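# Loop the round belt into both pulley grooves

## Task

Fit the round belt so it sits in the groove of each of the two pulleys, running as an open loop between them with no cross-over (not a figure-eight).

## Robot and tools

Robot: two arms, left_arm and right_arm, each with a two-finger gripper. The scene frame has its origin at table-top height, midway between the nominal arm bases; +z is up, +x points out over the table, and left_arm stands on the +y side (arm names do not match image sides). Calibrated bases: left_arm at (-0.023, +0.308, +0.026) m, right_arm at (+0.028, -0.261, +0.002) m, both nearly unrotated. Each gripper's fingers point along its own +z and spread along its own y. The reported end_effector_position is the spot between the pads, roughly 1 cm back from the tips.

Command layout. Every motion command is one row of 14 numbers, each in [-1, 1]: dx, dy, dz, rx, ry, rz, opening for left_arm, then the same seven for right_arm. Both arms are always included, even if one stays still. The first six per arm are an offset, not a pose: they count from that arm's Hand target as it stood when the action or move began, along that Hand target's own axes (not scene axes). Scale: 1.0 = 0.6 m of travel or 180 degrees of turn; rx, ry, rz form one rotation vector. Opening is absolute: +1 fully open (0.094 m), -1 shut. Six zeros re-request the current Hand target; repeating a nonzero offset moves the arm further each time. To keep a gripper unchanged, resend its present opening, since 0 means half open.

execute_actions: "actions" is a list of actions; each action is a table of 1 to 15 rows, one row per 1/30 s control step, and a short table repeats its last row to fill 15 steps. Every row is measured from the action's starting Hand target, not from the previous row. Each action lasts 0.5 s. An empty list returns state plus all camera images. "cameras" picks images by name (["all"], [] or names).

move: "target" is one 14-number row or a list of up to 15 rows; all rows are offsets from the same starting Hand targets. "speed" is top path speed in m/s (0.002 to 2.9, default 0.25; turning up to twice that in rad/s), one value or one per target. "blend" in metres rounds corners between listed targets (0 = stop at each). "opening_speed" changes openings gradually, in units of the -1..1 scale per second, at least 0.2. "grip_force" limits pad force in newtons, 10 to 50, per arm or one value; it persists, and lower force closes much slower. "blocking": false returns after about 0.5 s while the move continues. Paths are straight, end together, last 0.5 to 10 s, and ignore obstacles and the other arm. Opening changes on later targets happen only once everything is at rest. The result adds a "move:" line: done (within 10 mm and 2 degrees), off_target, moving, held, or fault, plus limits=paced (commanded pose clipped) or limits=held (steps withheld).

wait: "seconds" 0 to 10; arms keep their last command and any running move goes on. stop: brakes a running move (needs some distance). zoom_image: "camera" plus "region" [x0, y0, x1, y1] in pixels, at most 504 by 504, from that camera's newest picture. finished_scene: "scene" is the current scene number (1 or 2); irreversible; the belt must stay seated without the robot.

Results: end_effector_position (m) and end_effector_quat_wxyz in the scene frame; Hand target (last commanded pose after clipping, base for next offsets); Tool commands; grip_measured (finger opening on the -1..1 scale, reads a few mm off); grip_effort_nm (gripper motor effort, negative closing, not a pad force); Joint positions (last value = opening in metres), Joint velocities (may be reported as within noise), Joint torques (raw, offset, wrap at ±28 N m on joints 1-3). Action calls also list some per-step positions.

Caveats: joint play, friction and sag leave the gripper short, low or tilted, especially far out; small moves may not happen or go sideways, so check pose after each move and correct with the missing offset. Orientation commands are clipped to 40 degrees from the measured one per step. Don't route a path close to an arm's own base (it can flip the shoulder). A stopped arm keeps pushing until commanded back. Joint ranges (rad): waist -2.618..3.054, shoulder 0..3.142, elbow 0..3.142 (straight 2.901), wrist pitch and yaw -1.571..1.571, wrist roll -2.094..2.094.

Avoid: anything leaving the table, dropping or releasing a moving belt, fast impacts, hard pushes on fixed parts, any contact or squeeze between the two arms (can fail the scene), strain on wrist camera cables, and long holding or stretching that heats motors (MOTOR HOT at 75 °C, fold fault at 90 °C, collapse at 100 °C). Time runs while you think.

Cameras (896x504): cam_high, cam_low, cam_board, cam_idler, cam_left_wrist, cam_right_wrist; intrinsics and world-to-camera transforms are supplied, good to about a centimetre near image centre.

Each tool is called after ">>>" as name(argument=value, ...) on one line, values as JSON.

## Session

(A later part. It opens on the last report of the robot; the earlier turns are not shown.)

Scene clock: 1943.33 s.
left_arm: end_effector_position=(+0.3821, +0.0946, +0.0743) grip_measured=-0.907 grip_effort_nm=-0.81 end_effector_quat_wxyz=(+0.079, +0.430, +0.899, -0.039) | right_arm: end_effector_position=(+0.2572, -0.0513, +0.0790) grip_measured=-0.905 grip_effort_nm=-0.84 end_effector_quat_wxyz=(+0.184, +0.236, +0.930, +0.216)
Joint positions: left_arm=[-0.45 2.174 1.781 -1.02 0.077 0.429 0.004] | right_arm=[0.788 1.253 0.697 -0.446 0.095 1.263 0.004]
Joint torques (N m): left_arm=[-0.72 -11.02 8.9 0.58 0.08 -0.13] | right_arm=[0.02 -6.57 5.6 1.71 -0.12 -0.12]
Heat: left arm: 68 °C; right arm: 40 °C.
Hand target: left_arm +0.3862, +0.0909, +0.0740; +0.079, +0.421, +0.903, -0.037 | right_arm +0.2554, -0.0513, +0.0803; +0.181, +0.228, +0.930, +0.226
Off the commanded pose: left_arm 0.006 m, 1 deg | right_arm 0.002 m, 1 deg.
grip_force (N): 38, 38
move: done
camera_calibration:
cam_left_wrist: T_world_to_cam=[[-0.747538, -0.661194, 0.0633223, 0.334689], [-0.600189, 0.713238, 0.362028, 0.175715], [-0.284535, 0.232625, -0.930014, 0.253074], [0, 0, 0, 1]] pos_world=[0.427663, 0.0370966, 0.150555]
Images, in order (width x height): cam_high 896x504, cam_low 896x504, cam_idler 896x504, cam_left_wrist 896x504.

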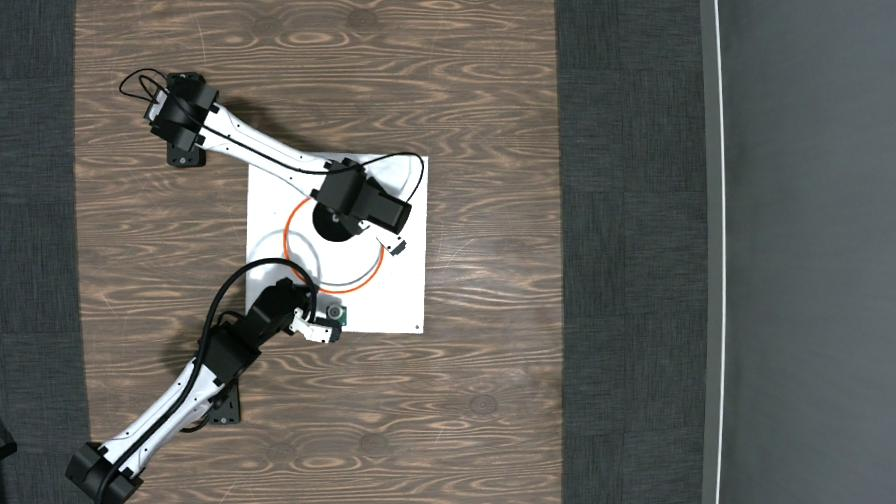

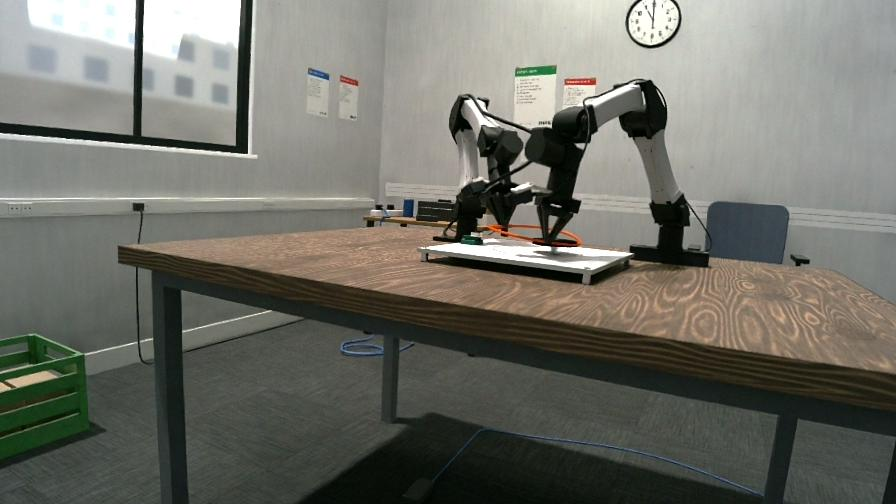

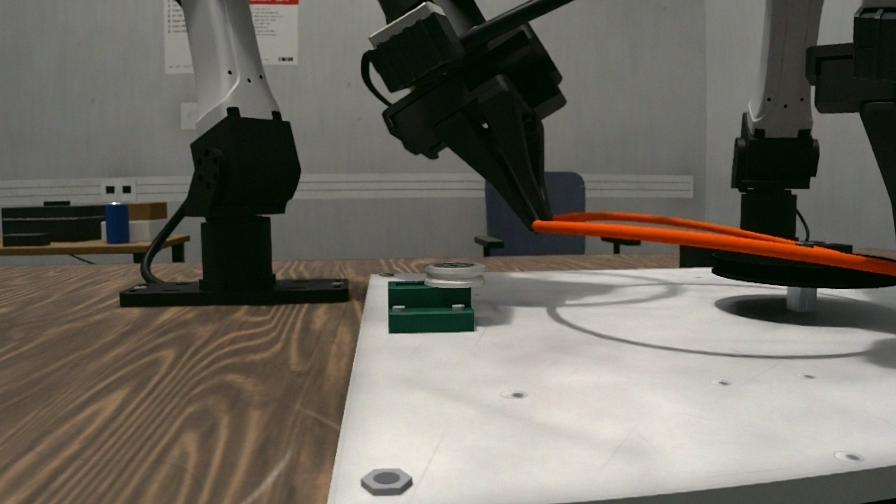

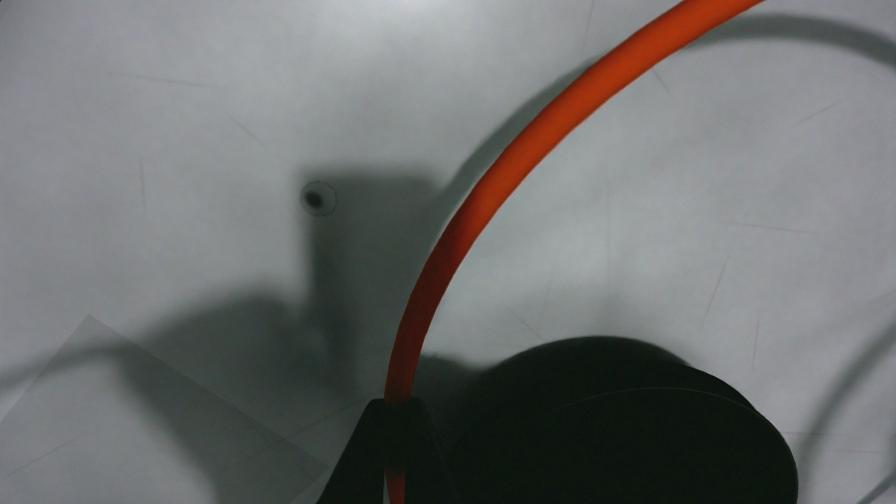

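>>> move(target=[-0.0022, -0.0065, 0.0317, 0, 0, 0, -0.96, -0.0015, -0.0283, 0.0193, 0, 0, 0, -0.96], cameras=["cam_low", "cam_high", "cam_left_wrist"], speed=0.06)

>>> zoom_image(camera="cam_low", region=[490, 225, 600, 265])

>>> zoom_image(camera="cam_high", region=[270, 160, 420, 310])

Scene clock: 1958.33 s.
left_arm: end_effector_position=(+0.3802, +0.0900, +0.0660) grip_measured=-0.907 grip_effort_nm=-0.81 end_effector_quat_wxyz=(+0.072, +0.430, +0.899, -0.039) | right_arm: end_effector_position=(+0.2509, -0.0670, +0.0557) grip_measured=-0.905 grip_effort_nm=-0.84 end_effector_quat_wxyz=(+0.172, +0.236, +0.935, +0.199)
Joint positions: left_arm=[-0.462 2.194 1.781 -1.012 0.075 0.419 0.004] | right_arm=[0.754 1.253 0.621 -0.411 0.075 1.234 0.004]
Joint torques (N m): left_arm=[-0.64 -10.77 6.04 1.02 0.08 -0.21] | right_arm=[-0.21 -6.69 5.34 2.05 -0.11 -0.13]
Heat: left arm: 66 °C; right arm: 38 °C.
Hand target: left_arm +0.3863, +0.0848, +0.0557; +0.079, +0.421, +0.903, -0.037 | right_arm +0.2555, -0.0613, +0.0623; +0.181, +0.228, +0.930, +0.226
Off the commanded pose: left_arm 0.013 m, 1 deg | right_arm 0.010 m, 3 deg.
grip_force (N): 38, 38
move: off_target (left_arm, right_arm)
camera_calibration:
cam_left_wrist: T_world_to_cam=[[-0.747201, -0.661095, 0.0681446, 0.330314], [-0.595594, 0.711587, 0.372708, 0.178623], [-0.294886, 0.237901, -0.925443, 0.249107], [0, 0, 0, 1]] pos_world=[0.426656, 0.0319997, 0.141451]
Images, in order (width x height): cam_high 896x504, cam_low 896x504, cam_left_wrist 896x504.

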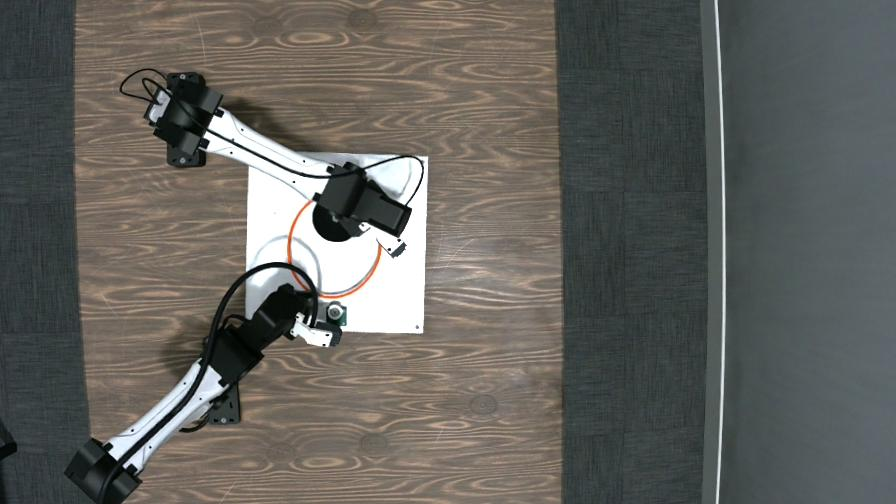

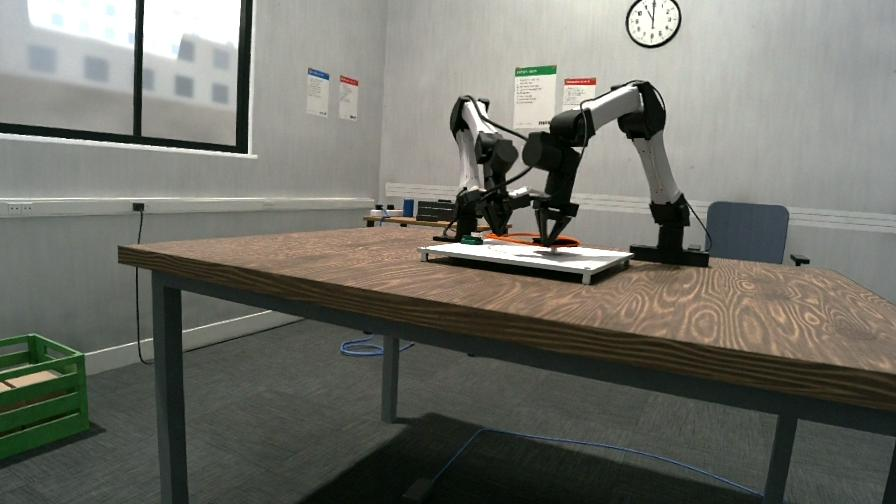

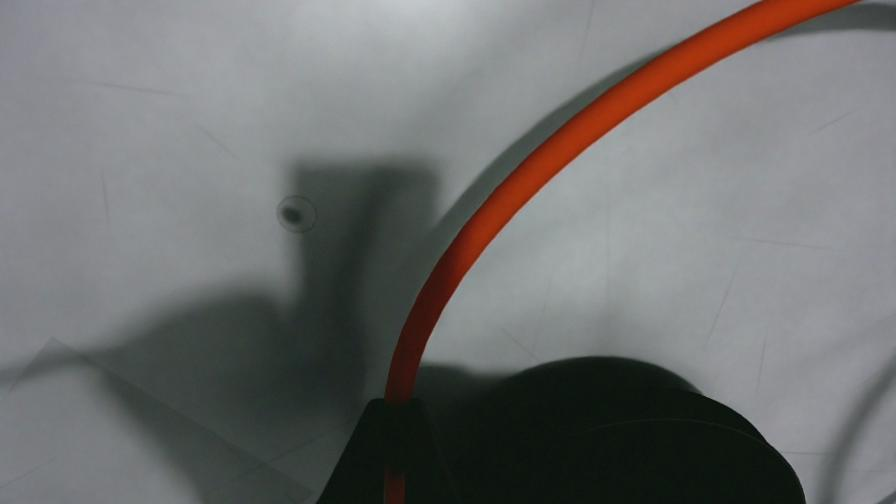

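Scaled by 4.582 from the camera's 896x504 image, which has a finer 1280x720 frame.

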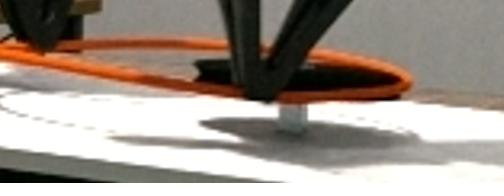

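Scaled by 3.360 from the camera's 896x504 image, which has a finer 1280x720 frame.

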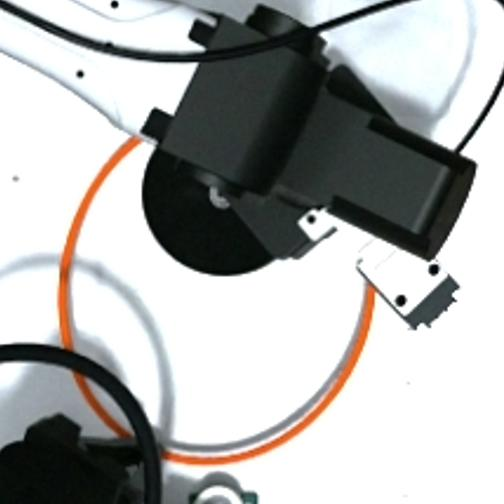

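>>> move(target=[-0.0043, -0.0103, 0.0008, 0, 0, 0, -0.96, -0.0238, -0.0113, -0.0363, 0, 0, 0, -0.96], cameras=["cam_low", "cam_high", "cam_idler", "cam_board"], speed=0.06)

>>> zoom_image(camera="cam_low", region=[490, 225, 600, 265])

>>> zoom_image(camera="cam_high", region=[270, 180, 420, 330])

Scene clock: 1978.40 s.
left_arm: end_effector_position=(+0.3793, +0.0852, +0.0662) grip_measured=-0.907 grip_effort_nm=-0.81 end_effector_quat_wxyz=(+0.075, +0.429, +0.899, -0.036) | right_arm: end_effector_position=(+0.2621, -0.0764, +0.0810) grip_measured=-0.905 grip_effort_nm=-0.84 end_effector_quat_wxyz=(+0.193, +0.234, +0.924, +0.234)
Joint positions: left_arm=[-0.475 2.194 1.781 -1.006 0.067 0.405 0.004] | right_arm=[0.678 1.157 0.621 -0.42 0.029 1.172 0.004]
Joint torques (N m): left_arm=[-0.96 -10.76 5.97 1.03 0.1 -0.22] | right_arm=[-0.2 -5.34 7.34 1.2 -0.12 -0.16]
Heat: left arm: 67 °C; right arm: 37 °C.
Hand target: left_arm +0.3831, +0.0787, +0.0556; +0.079, +0.421, +0.903, -0.037 | right_arm +0.2554, -0.0813, +0.0803; +0.181, +0.228, +0.930, +0.226
Off the commanded pose: left_arm 0.013 m, 1 deg | right_arm 0.008 m, 2 deg.
grip_force (N): 38, 38
move: off_target (left_arm)
Images, in order (width x height): cam_high 896x504, cam_low 896x504, cam_board 896x504, cam_idler 896x504.

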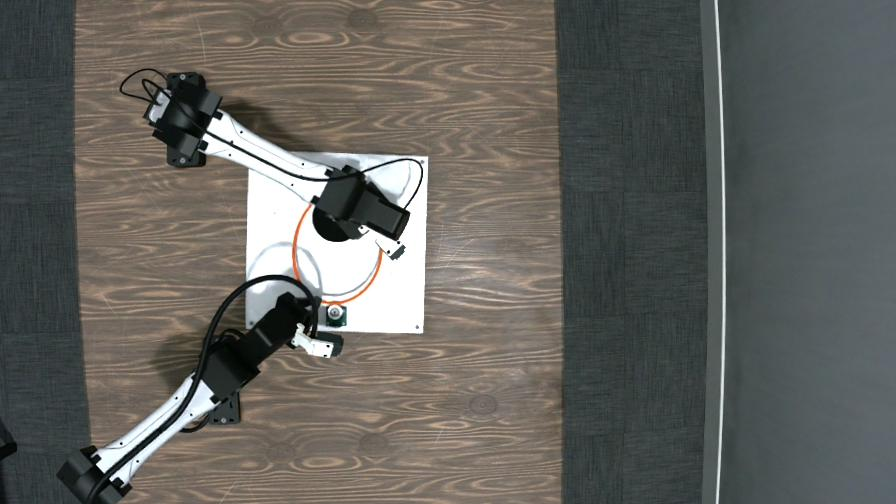

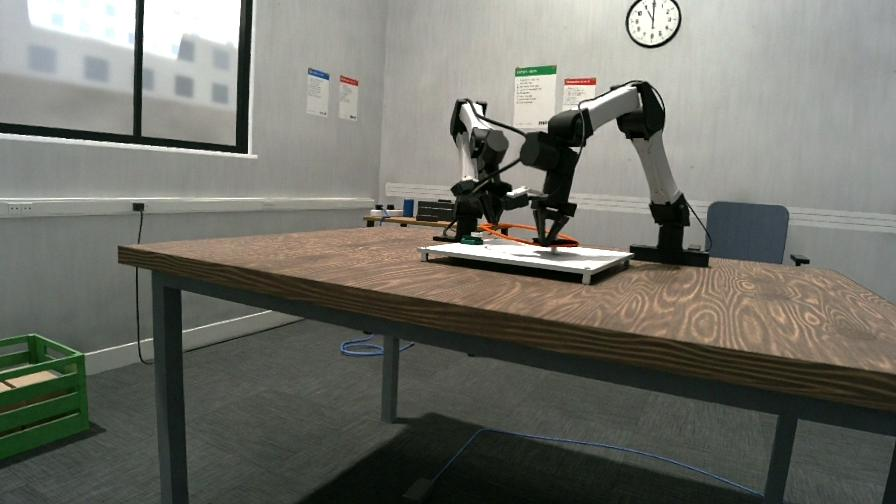

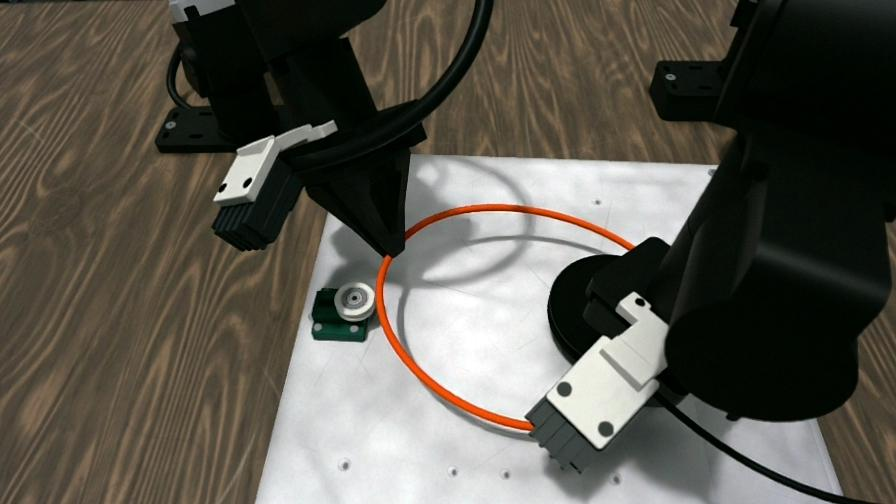

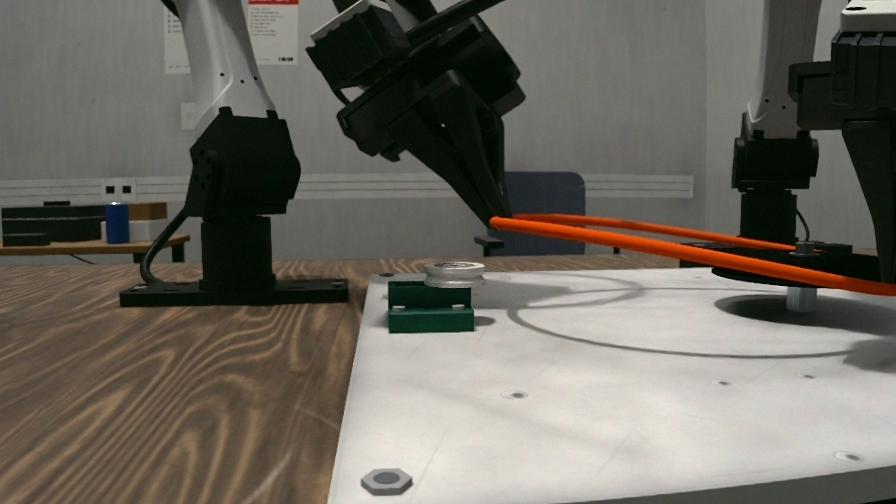

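Scaled by 4.582 from the camera's 896x504 image, which has a finer 1280x720 frame.

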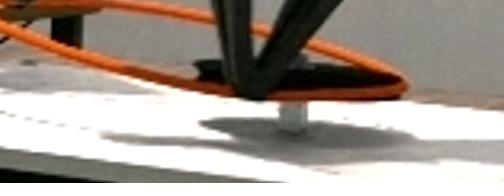

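Scaled by 3.360 from the camera's 896x504 image, which has a finer 1280x720 frame.

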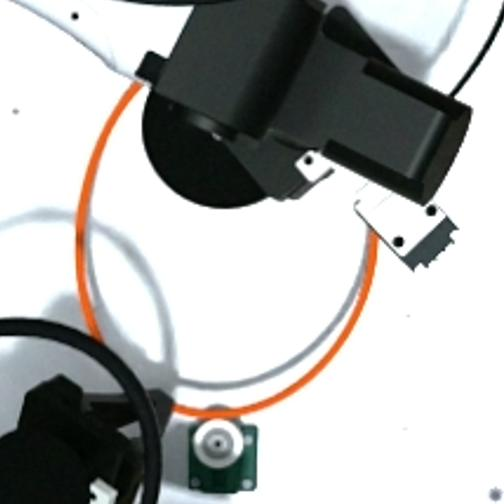

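>>> move(target=[-0.0008, -0.0095, 0, 0, 0, 0, -0.96, -0.004, -0.027, -0.0132, 0.0104, -0.0223, 0.037, -0.96], cameras=["cam_low", "cam_high", "cam_idler", "cam_left_wrist"], speed=0.06)

>>> zoom_image(camera="cam_low", region=[490, 225, 600, 265])

>>> zoom_image(camera="cam_high", region=[270, 180, 420, 330])

Scene clock: 2001.07 s.
left_arm: end_effector_position=(+0.3782, +0.0810, +0.0663) grip_measured=-0.907 grip_effort_nm=-0.82 end_effector_quat_wxyz=(+0.077, +0.430, +0.899, -0.035) | right_arm: end_effector_position=(+0.2565, -0.0837, +0.0878) grip_measured=-0.905 grip_effort_nm=-0.84 end_effector_quat_wxyz=(+0.195, +0.281, +0.908, +0.243)
Joint positions: left_arm=[-0.486 2.194 1.781 -1.001 0.063 0.396 0.004] | right_arm=[0.689 1.092 0.605 -0.452 0.059 1.277 0.004]
Joint torques (N m): left_arm=[-1.11 -11.44 5.22 1 0.21 -0.21] | right_arm=[1.03 -4.92 5.64 1.17 0.53 0.18]
Heat: left arm: 66 °C; right arm: 37 °C.
Hand target: left_arm +0.3791, +0.0747, +0.0557; +0.079, +0.421, +0.903, -0.037 | right_arm +0.2483, -0.0981, +0.0792; +0.196, +0.292, +0.911, +0.213
Off the commanded pose: left_arm 0.012 m, 1 deg | right_arm 0.019 m, 4 deg.
grip_force (N): 38, 38
move: off_target (left_arm, right_arm)
camera_calibration:
cam_left_wrist: T_world_to_cam=[[-0.74768, -0.661629, 0.0567682, 0.323721], [-0.600397, 0.71005, 0.367904, 0.185982], [-0.283724, 0.240991, -0.928129, 0.246583], [0, 0, 0, 1]] pos_world=[0.423664, 0.0227022, 0.14206]
Images, in order (width x height): cam_high 896x504, cam_low 896x504, cam_idler 896x504, cam_left_wrist 896x504.

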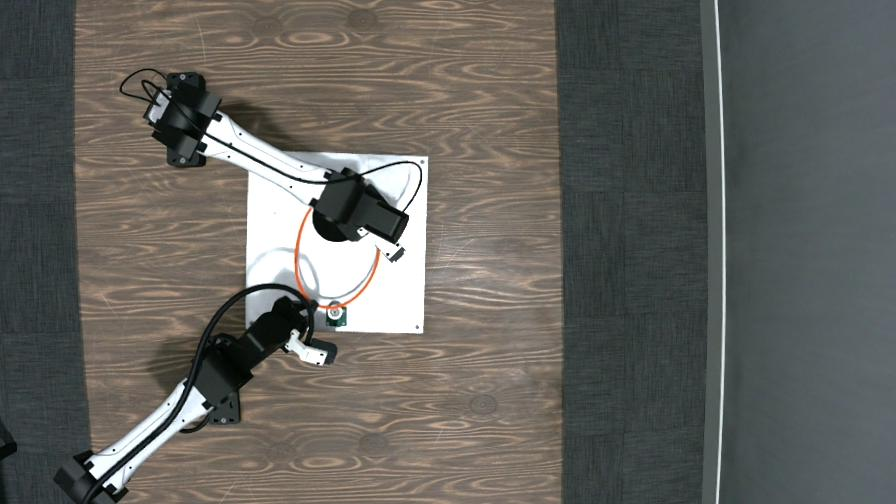

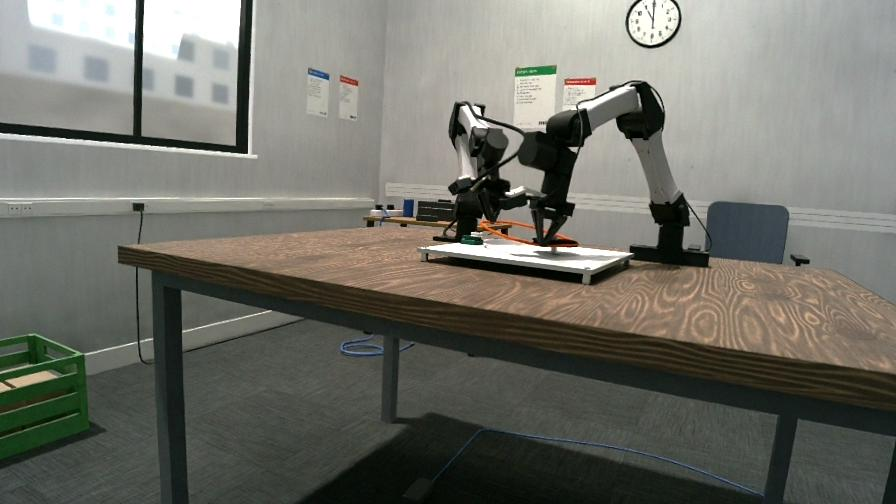

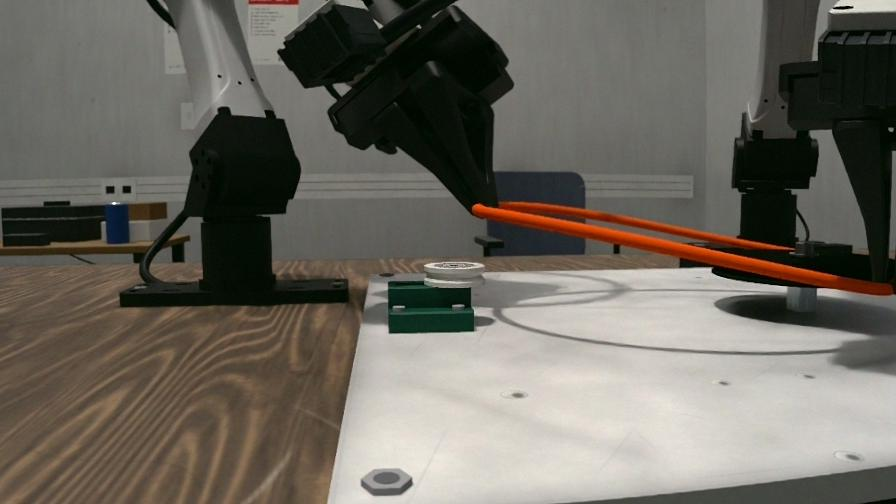

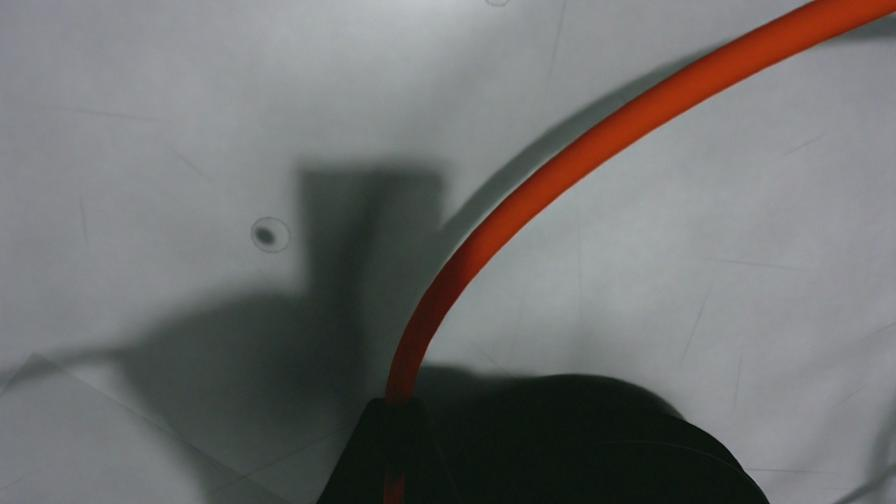

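Scaled by 4.582 from the camera's 896x504 image, which has a finer 1280x720 frame.

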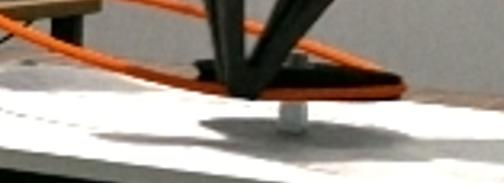

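Scaled by 3.360 from the camera's 896x504 image, which has a finer 1280x720 frame.

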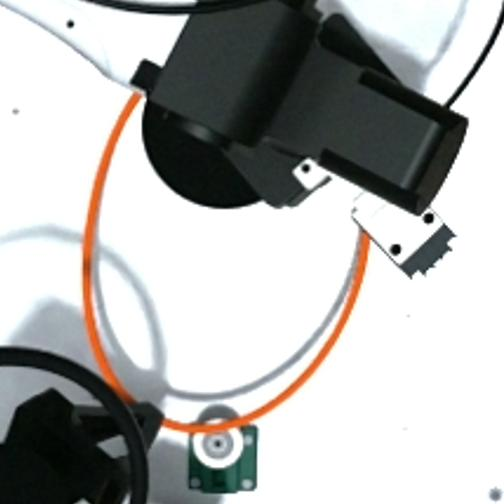

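>>> zoom_image(camera="cam_low", region=[545, 225, 595, 260])

Scaled by 10.080 from the camera's 896x504 image, which has a finer 1280x720 frame.

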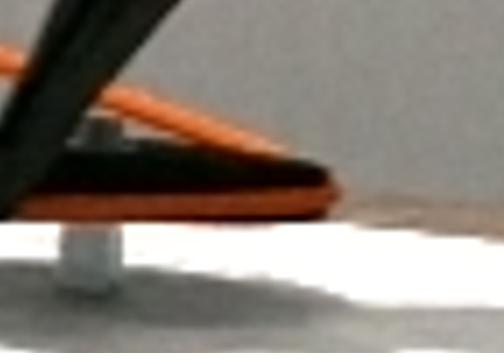

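>>> move(target=[-0.0037, -0.0162, 0.0007, 0, 0, 0, -0.96, -0.018, -0.0453, -0.0203, 0.0181, -0.0391, 0.0646, -0.96], cameras=["cam_low", "cam_high", "cam_idler", "cam_left_wrist", "cam_right_wrist", "cam_board"], speed=0.06)

>>> zoom_image(camera="cam_low", region=[545, 225, 595, 260])

>>> zoom_image(camera="cam_high", region=[270, 180, 420, 330])

>>> zoom_image(camera="cam_idler", region=[370, 180, 570, 330])

Scene clock: 2040.07 s.
left_arm: end_effector_position=(+0.3748, +0.0782, +0.0646) grip_measured=-0.907 grip_effort_nm=-0.82 end_effector_quat_wxyz=(+0.074, +0.430, +0.899, -0.026) | right_arm: end_effector_position=(+0.2473, -0.1001, +0.0904) grip_measured=-0.905 grip_effort_nm=-0.84 end_effector_quat_wxyz=(+0.203, +0.382, +0.868, +0.243)
Joint positions: left_arm=[-0.502 2.194 1.776 -1.001 0.043 0.38 0.004] | right_arm=[0.733 1.009 0.573 -0.509 0.166 1.514 0.004]
Joint torques (N m): left_arm=[-1.65 -11.56 4.92 1.03 0.29 -0.25] | right_arm=[0.57 -4.08 5.45 0.8 1.02 0.21]
Heat: left arm: 67 °C; right arm: 35 °C.
Hand target: left_arm +0.3732, +0.0668, +0.0558; +0.080, +0.421, +0.903, -0.037 | right_arm +0.2384, -0.1281, +0.0782; +0.221, +0.401, +0.869, +0.187
Off the commanded pose: left_arm 0.015 m, 2 deg | right_arm 0.032 m, 7 deg.
grip_force (N): 38, 38
move: off_target (left_arm, right_arm)
camera_calibration:
cam_left_wrist: T_world_to_cam=[[-0.746573, -0.663936, 0.0426362, 0.320162], [-0.602788, 0.70215, 0.378988, 0.187271], [-0.281561, 0.257241, -0.924419, 0.242418], [0, 0, 0, 1]] pos_world=[0.420164, 0.018715, 0.139471]
cam_right_wrist: T_world_to_cam=[[-0.560432, -0.636765, -0.529573, 0.114007], [-0.824848, 0.486623, 0.287792, 0.262104], [0.0744462, 0.598105, -0.797953, 0.218881], [0, 0, 0, 1]] pos_world=[0.263794, -0.185864, 0.1596]

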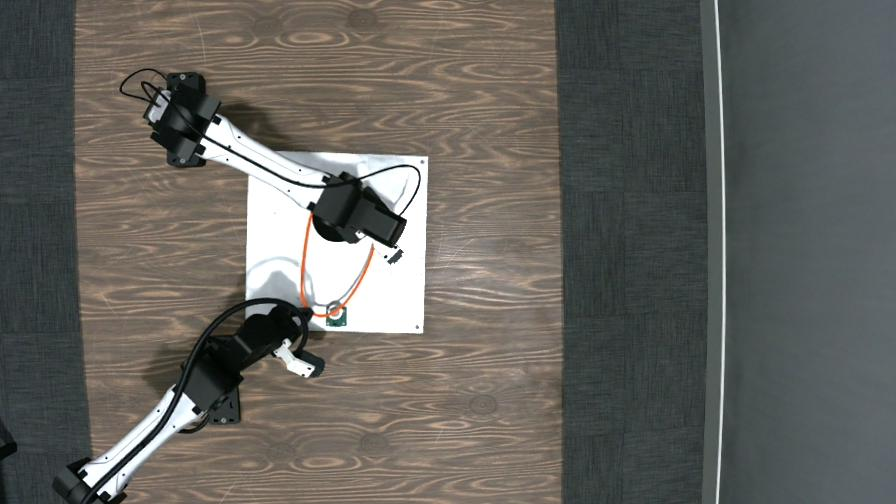

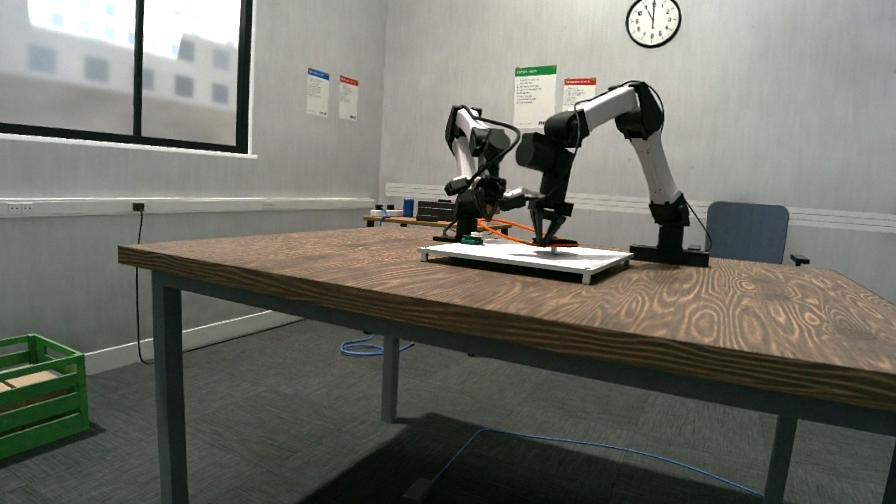

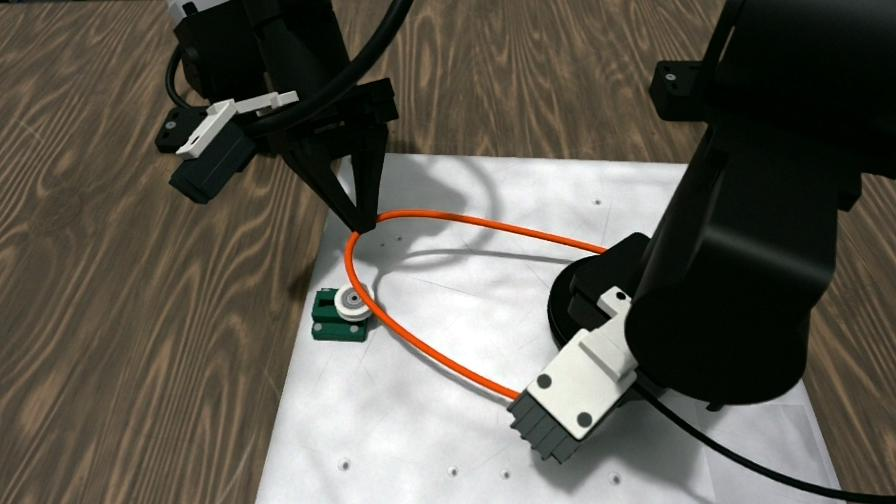

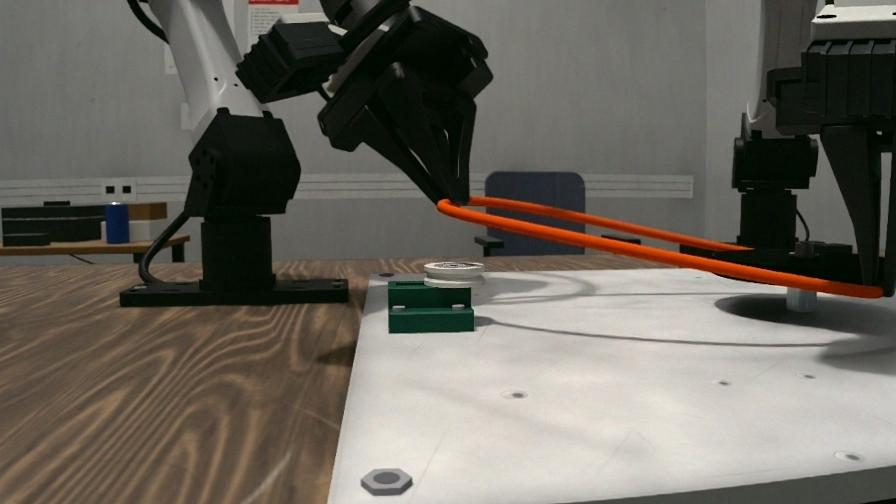

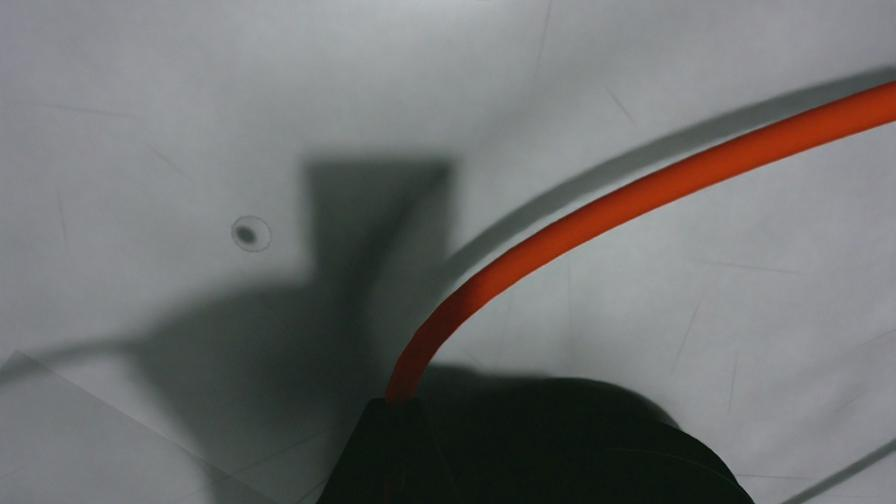

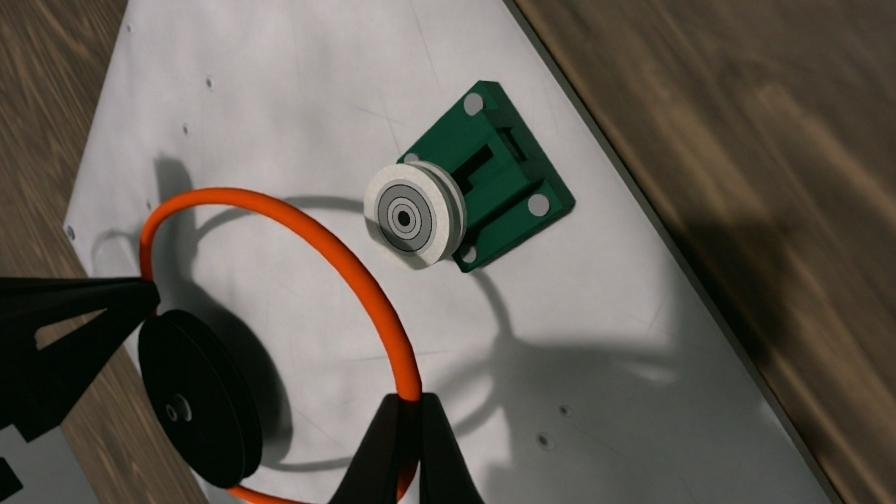

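Scaled by 10.080 from the camera's 896x504 image, which has a finer 1280x720 frame.

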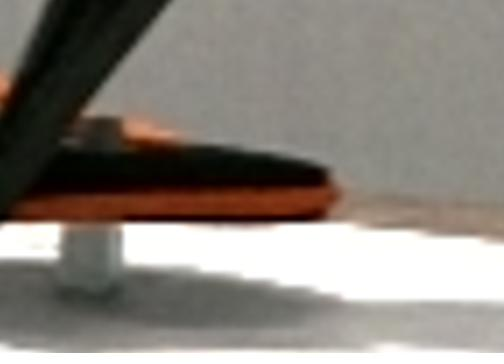

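Scaled by 3.360 from the camera's 896x504 image, which has a finer 1280x720 frame.

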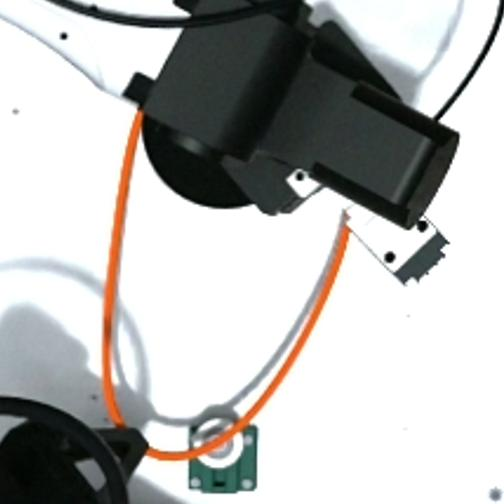

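Scaled by 2.520 from the camera's 896x504 image, which has a finer 1280x720 frame.

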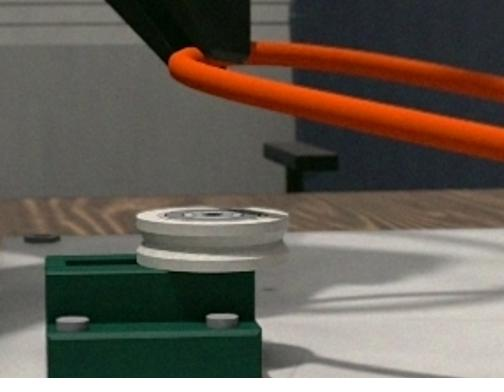

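>>> move(target=[-0.0118, -0.0297, 0.0022, -0.0145, 0, -0.0821, -0.96, -0.0057, -0.006, 0.01, 0, 0, 0, -0.96], cameras=["cam_low", "cam_high", "cam_idler", "cam_right_wrist", "cam_left_wrist"], speed=0.06)

>>> zoom_image(camera="cam_low", region=[545, 225, 595, 260])

>>> zoom_image(camera="cam_high", region=[270, 180, 420, 330])

>>> zoom_image(camera="cam_idler", region=[370, 180, 570, 330])

Scene clock: 2077.87 s.
left_arm: end_effector_position=(+0.3737, +0.0755, +0.0648) grip_measured=-0.907 grip_effort_nm=-0.82 end_effector_quat_wxyz=(+0.082, +0.306, +0.948, +0.011) | right_arm: end_effector_position=(+0.2443, -0.1028, +0.0836) grip_measured=-0.905 grip_effort_nm=-0.84 end_effector_quat_wxyz=(+0.200, +0.383, +0.870, +0.237)
Joint positions: left_arm=[-0.547 2.194 1.776 -1 -0.06 0.077 0.004] | right_arm=[0.733 1.009 0.554 -0.506 0.166 1.516 0.004]
Joint torques (N m): left_arm=[-2.84 -11.82 4.63 1.11 0.61 -0.42] | right_arm=[-1.44 -3.89 4.98 1.04 0.89 -0.01]
Heat: left arm: 69 °C; right arm: 35 °C.
Hand target: left_arm +0.3642, +0.0498, +0.0557; +0.084, +0.299, +0.950, -0.027 | right_arm +0.2413, -0.1321, +0.0721; +0.221, +0.401, +0.869, +0.187
Off the commanded pose: left_arm 0.029 m, 4 deg | right_arm 0.031 m, 6 deg.
grip_force (N): 38, 38
move: off_target (left_arm, right_arm)
camera_calibration:
cam_left_wrist: T_world_to_cam=[[-0.542043, -0.840271, -0.0115757, 0.257946], [-0.778138, 0.496665, 0.38448, 0.269145], [-0.317318, 0.217412, -0.923061, 0.25926], [0, 0, 0, 1]] pos_world=[0.431517, 0.0267034, 0.138818]
cam_right_wrist: T_world_to_cam=[[-0.567453, -0.641185, -0.516603, 0.107078], [-0.820793, 0.490416, 0.292902, 0.261852], [0.0655461, 0.590232, -0.804568, 0.217301], [0, 0, 0, 1]] pos_world=[0.261445, -0.188018, 0.153454]
Images, in order (width x height): cam_high 896x504, cam_low 896x504, cam_idler 896x504, cam_left_wrist 896x504, cam_right_wrist 896x504.

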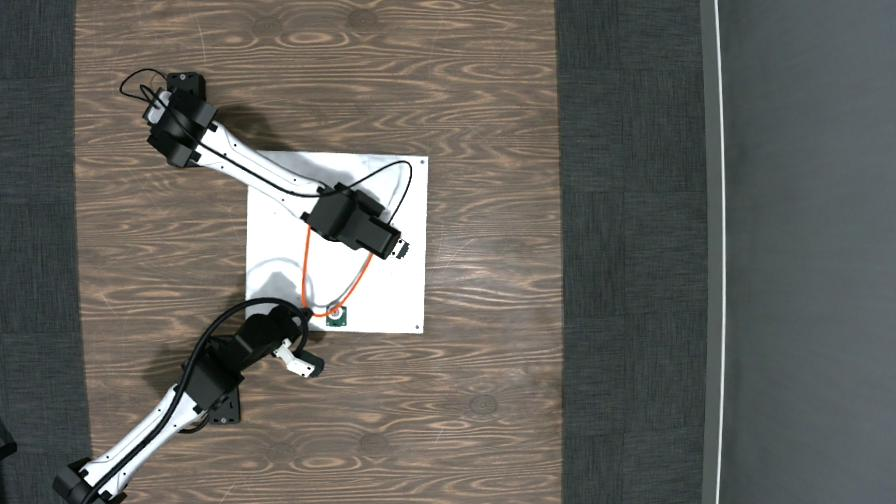

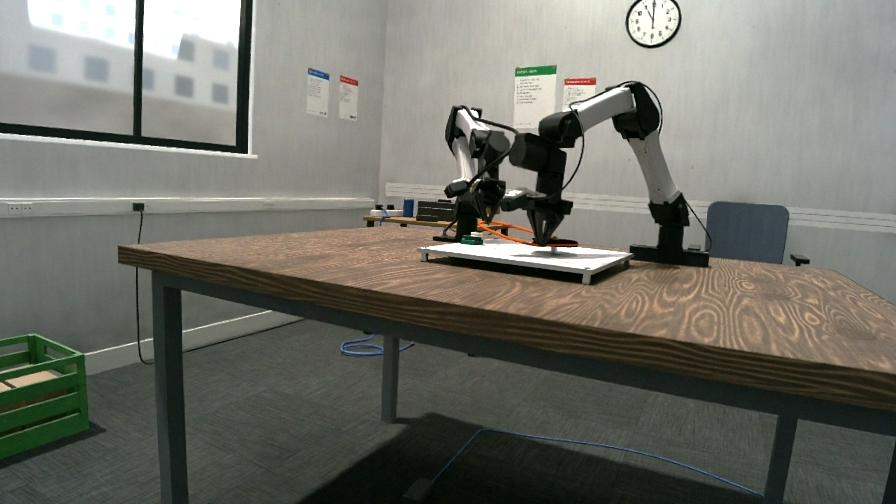

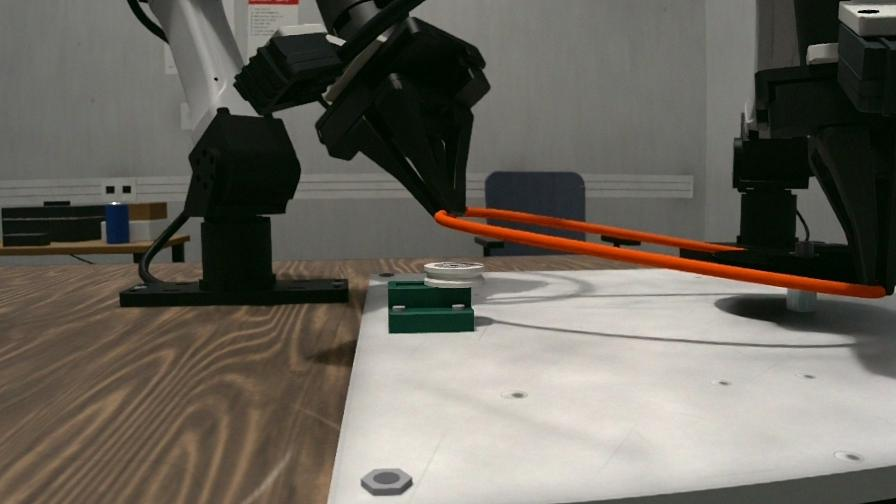

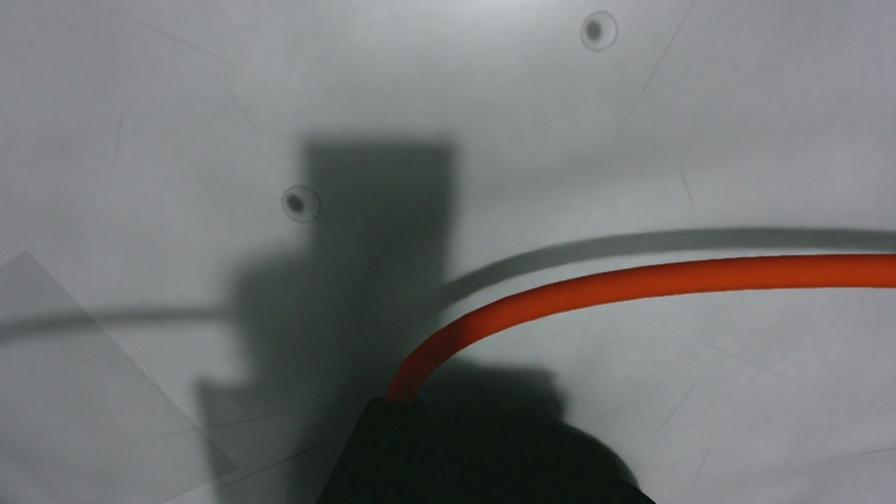

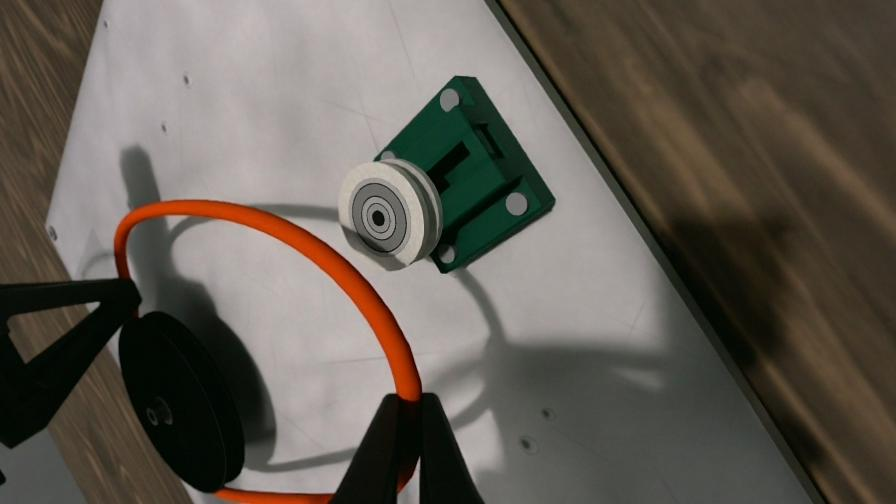

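Scaled by 10.080 from the camera's 896x504 image, which has a finer 1280x720 frame.

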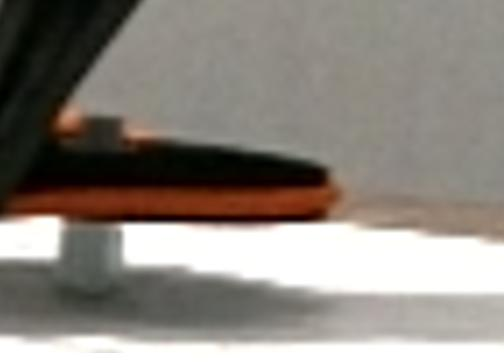

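Scaled by 3.360 from the camera's 896x504 image, which has a finer 1280x720 frame.

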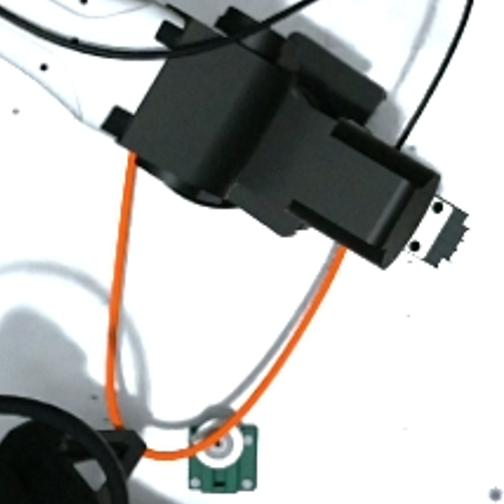

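Scaled by 2.520 from the camera's 896x504 image, which has a finer 1280x720 frame.

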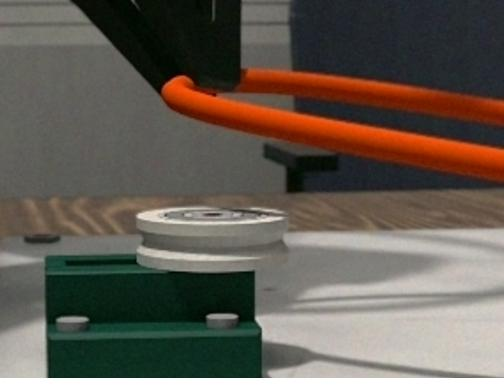

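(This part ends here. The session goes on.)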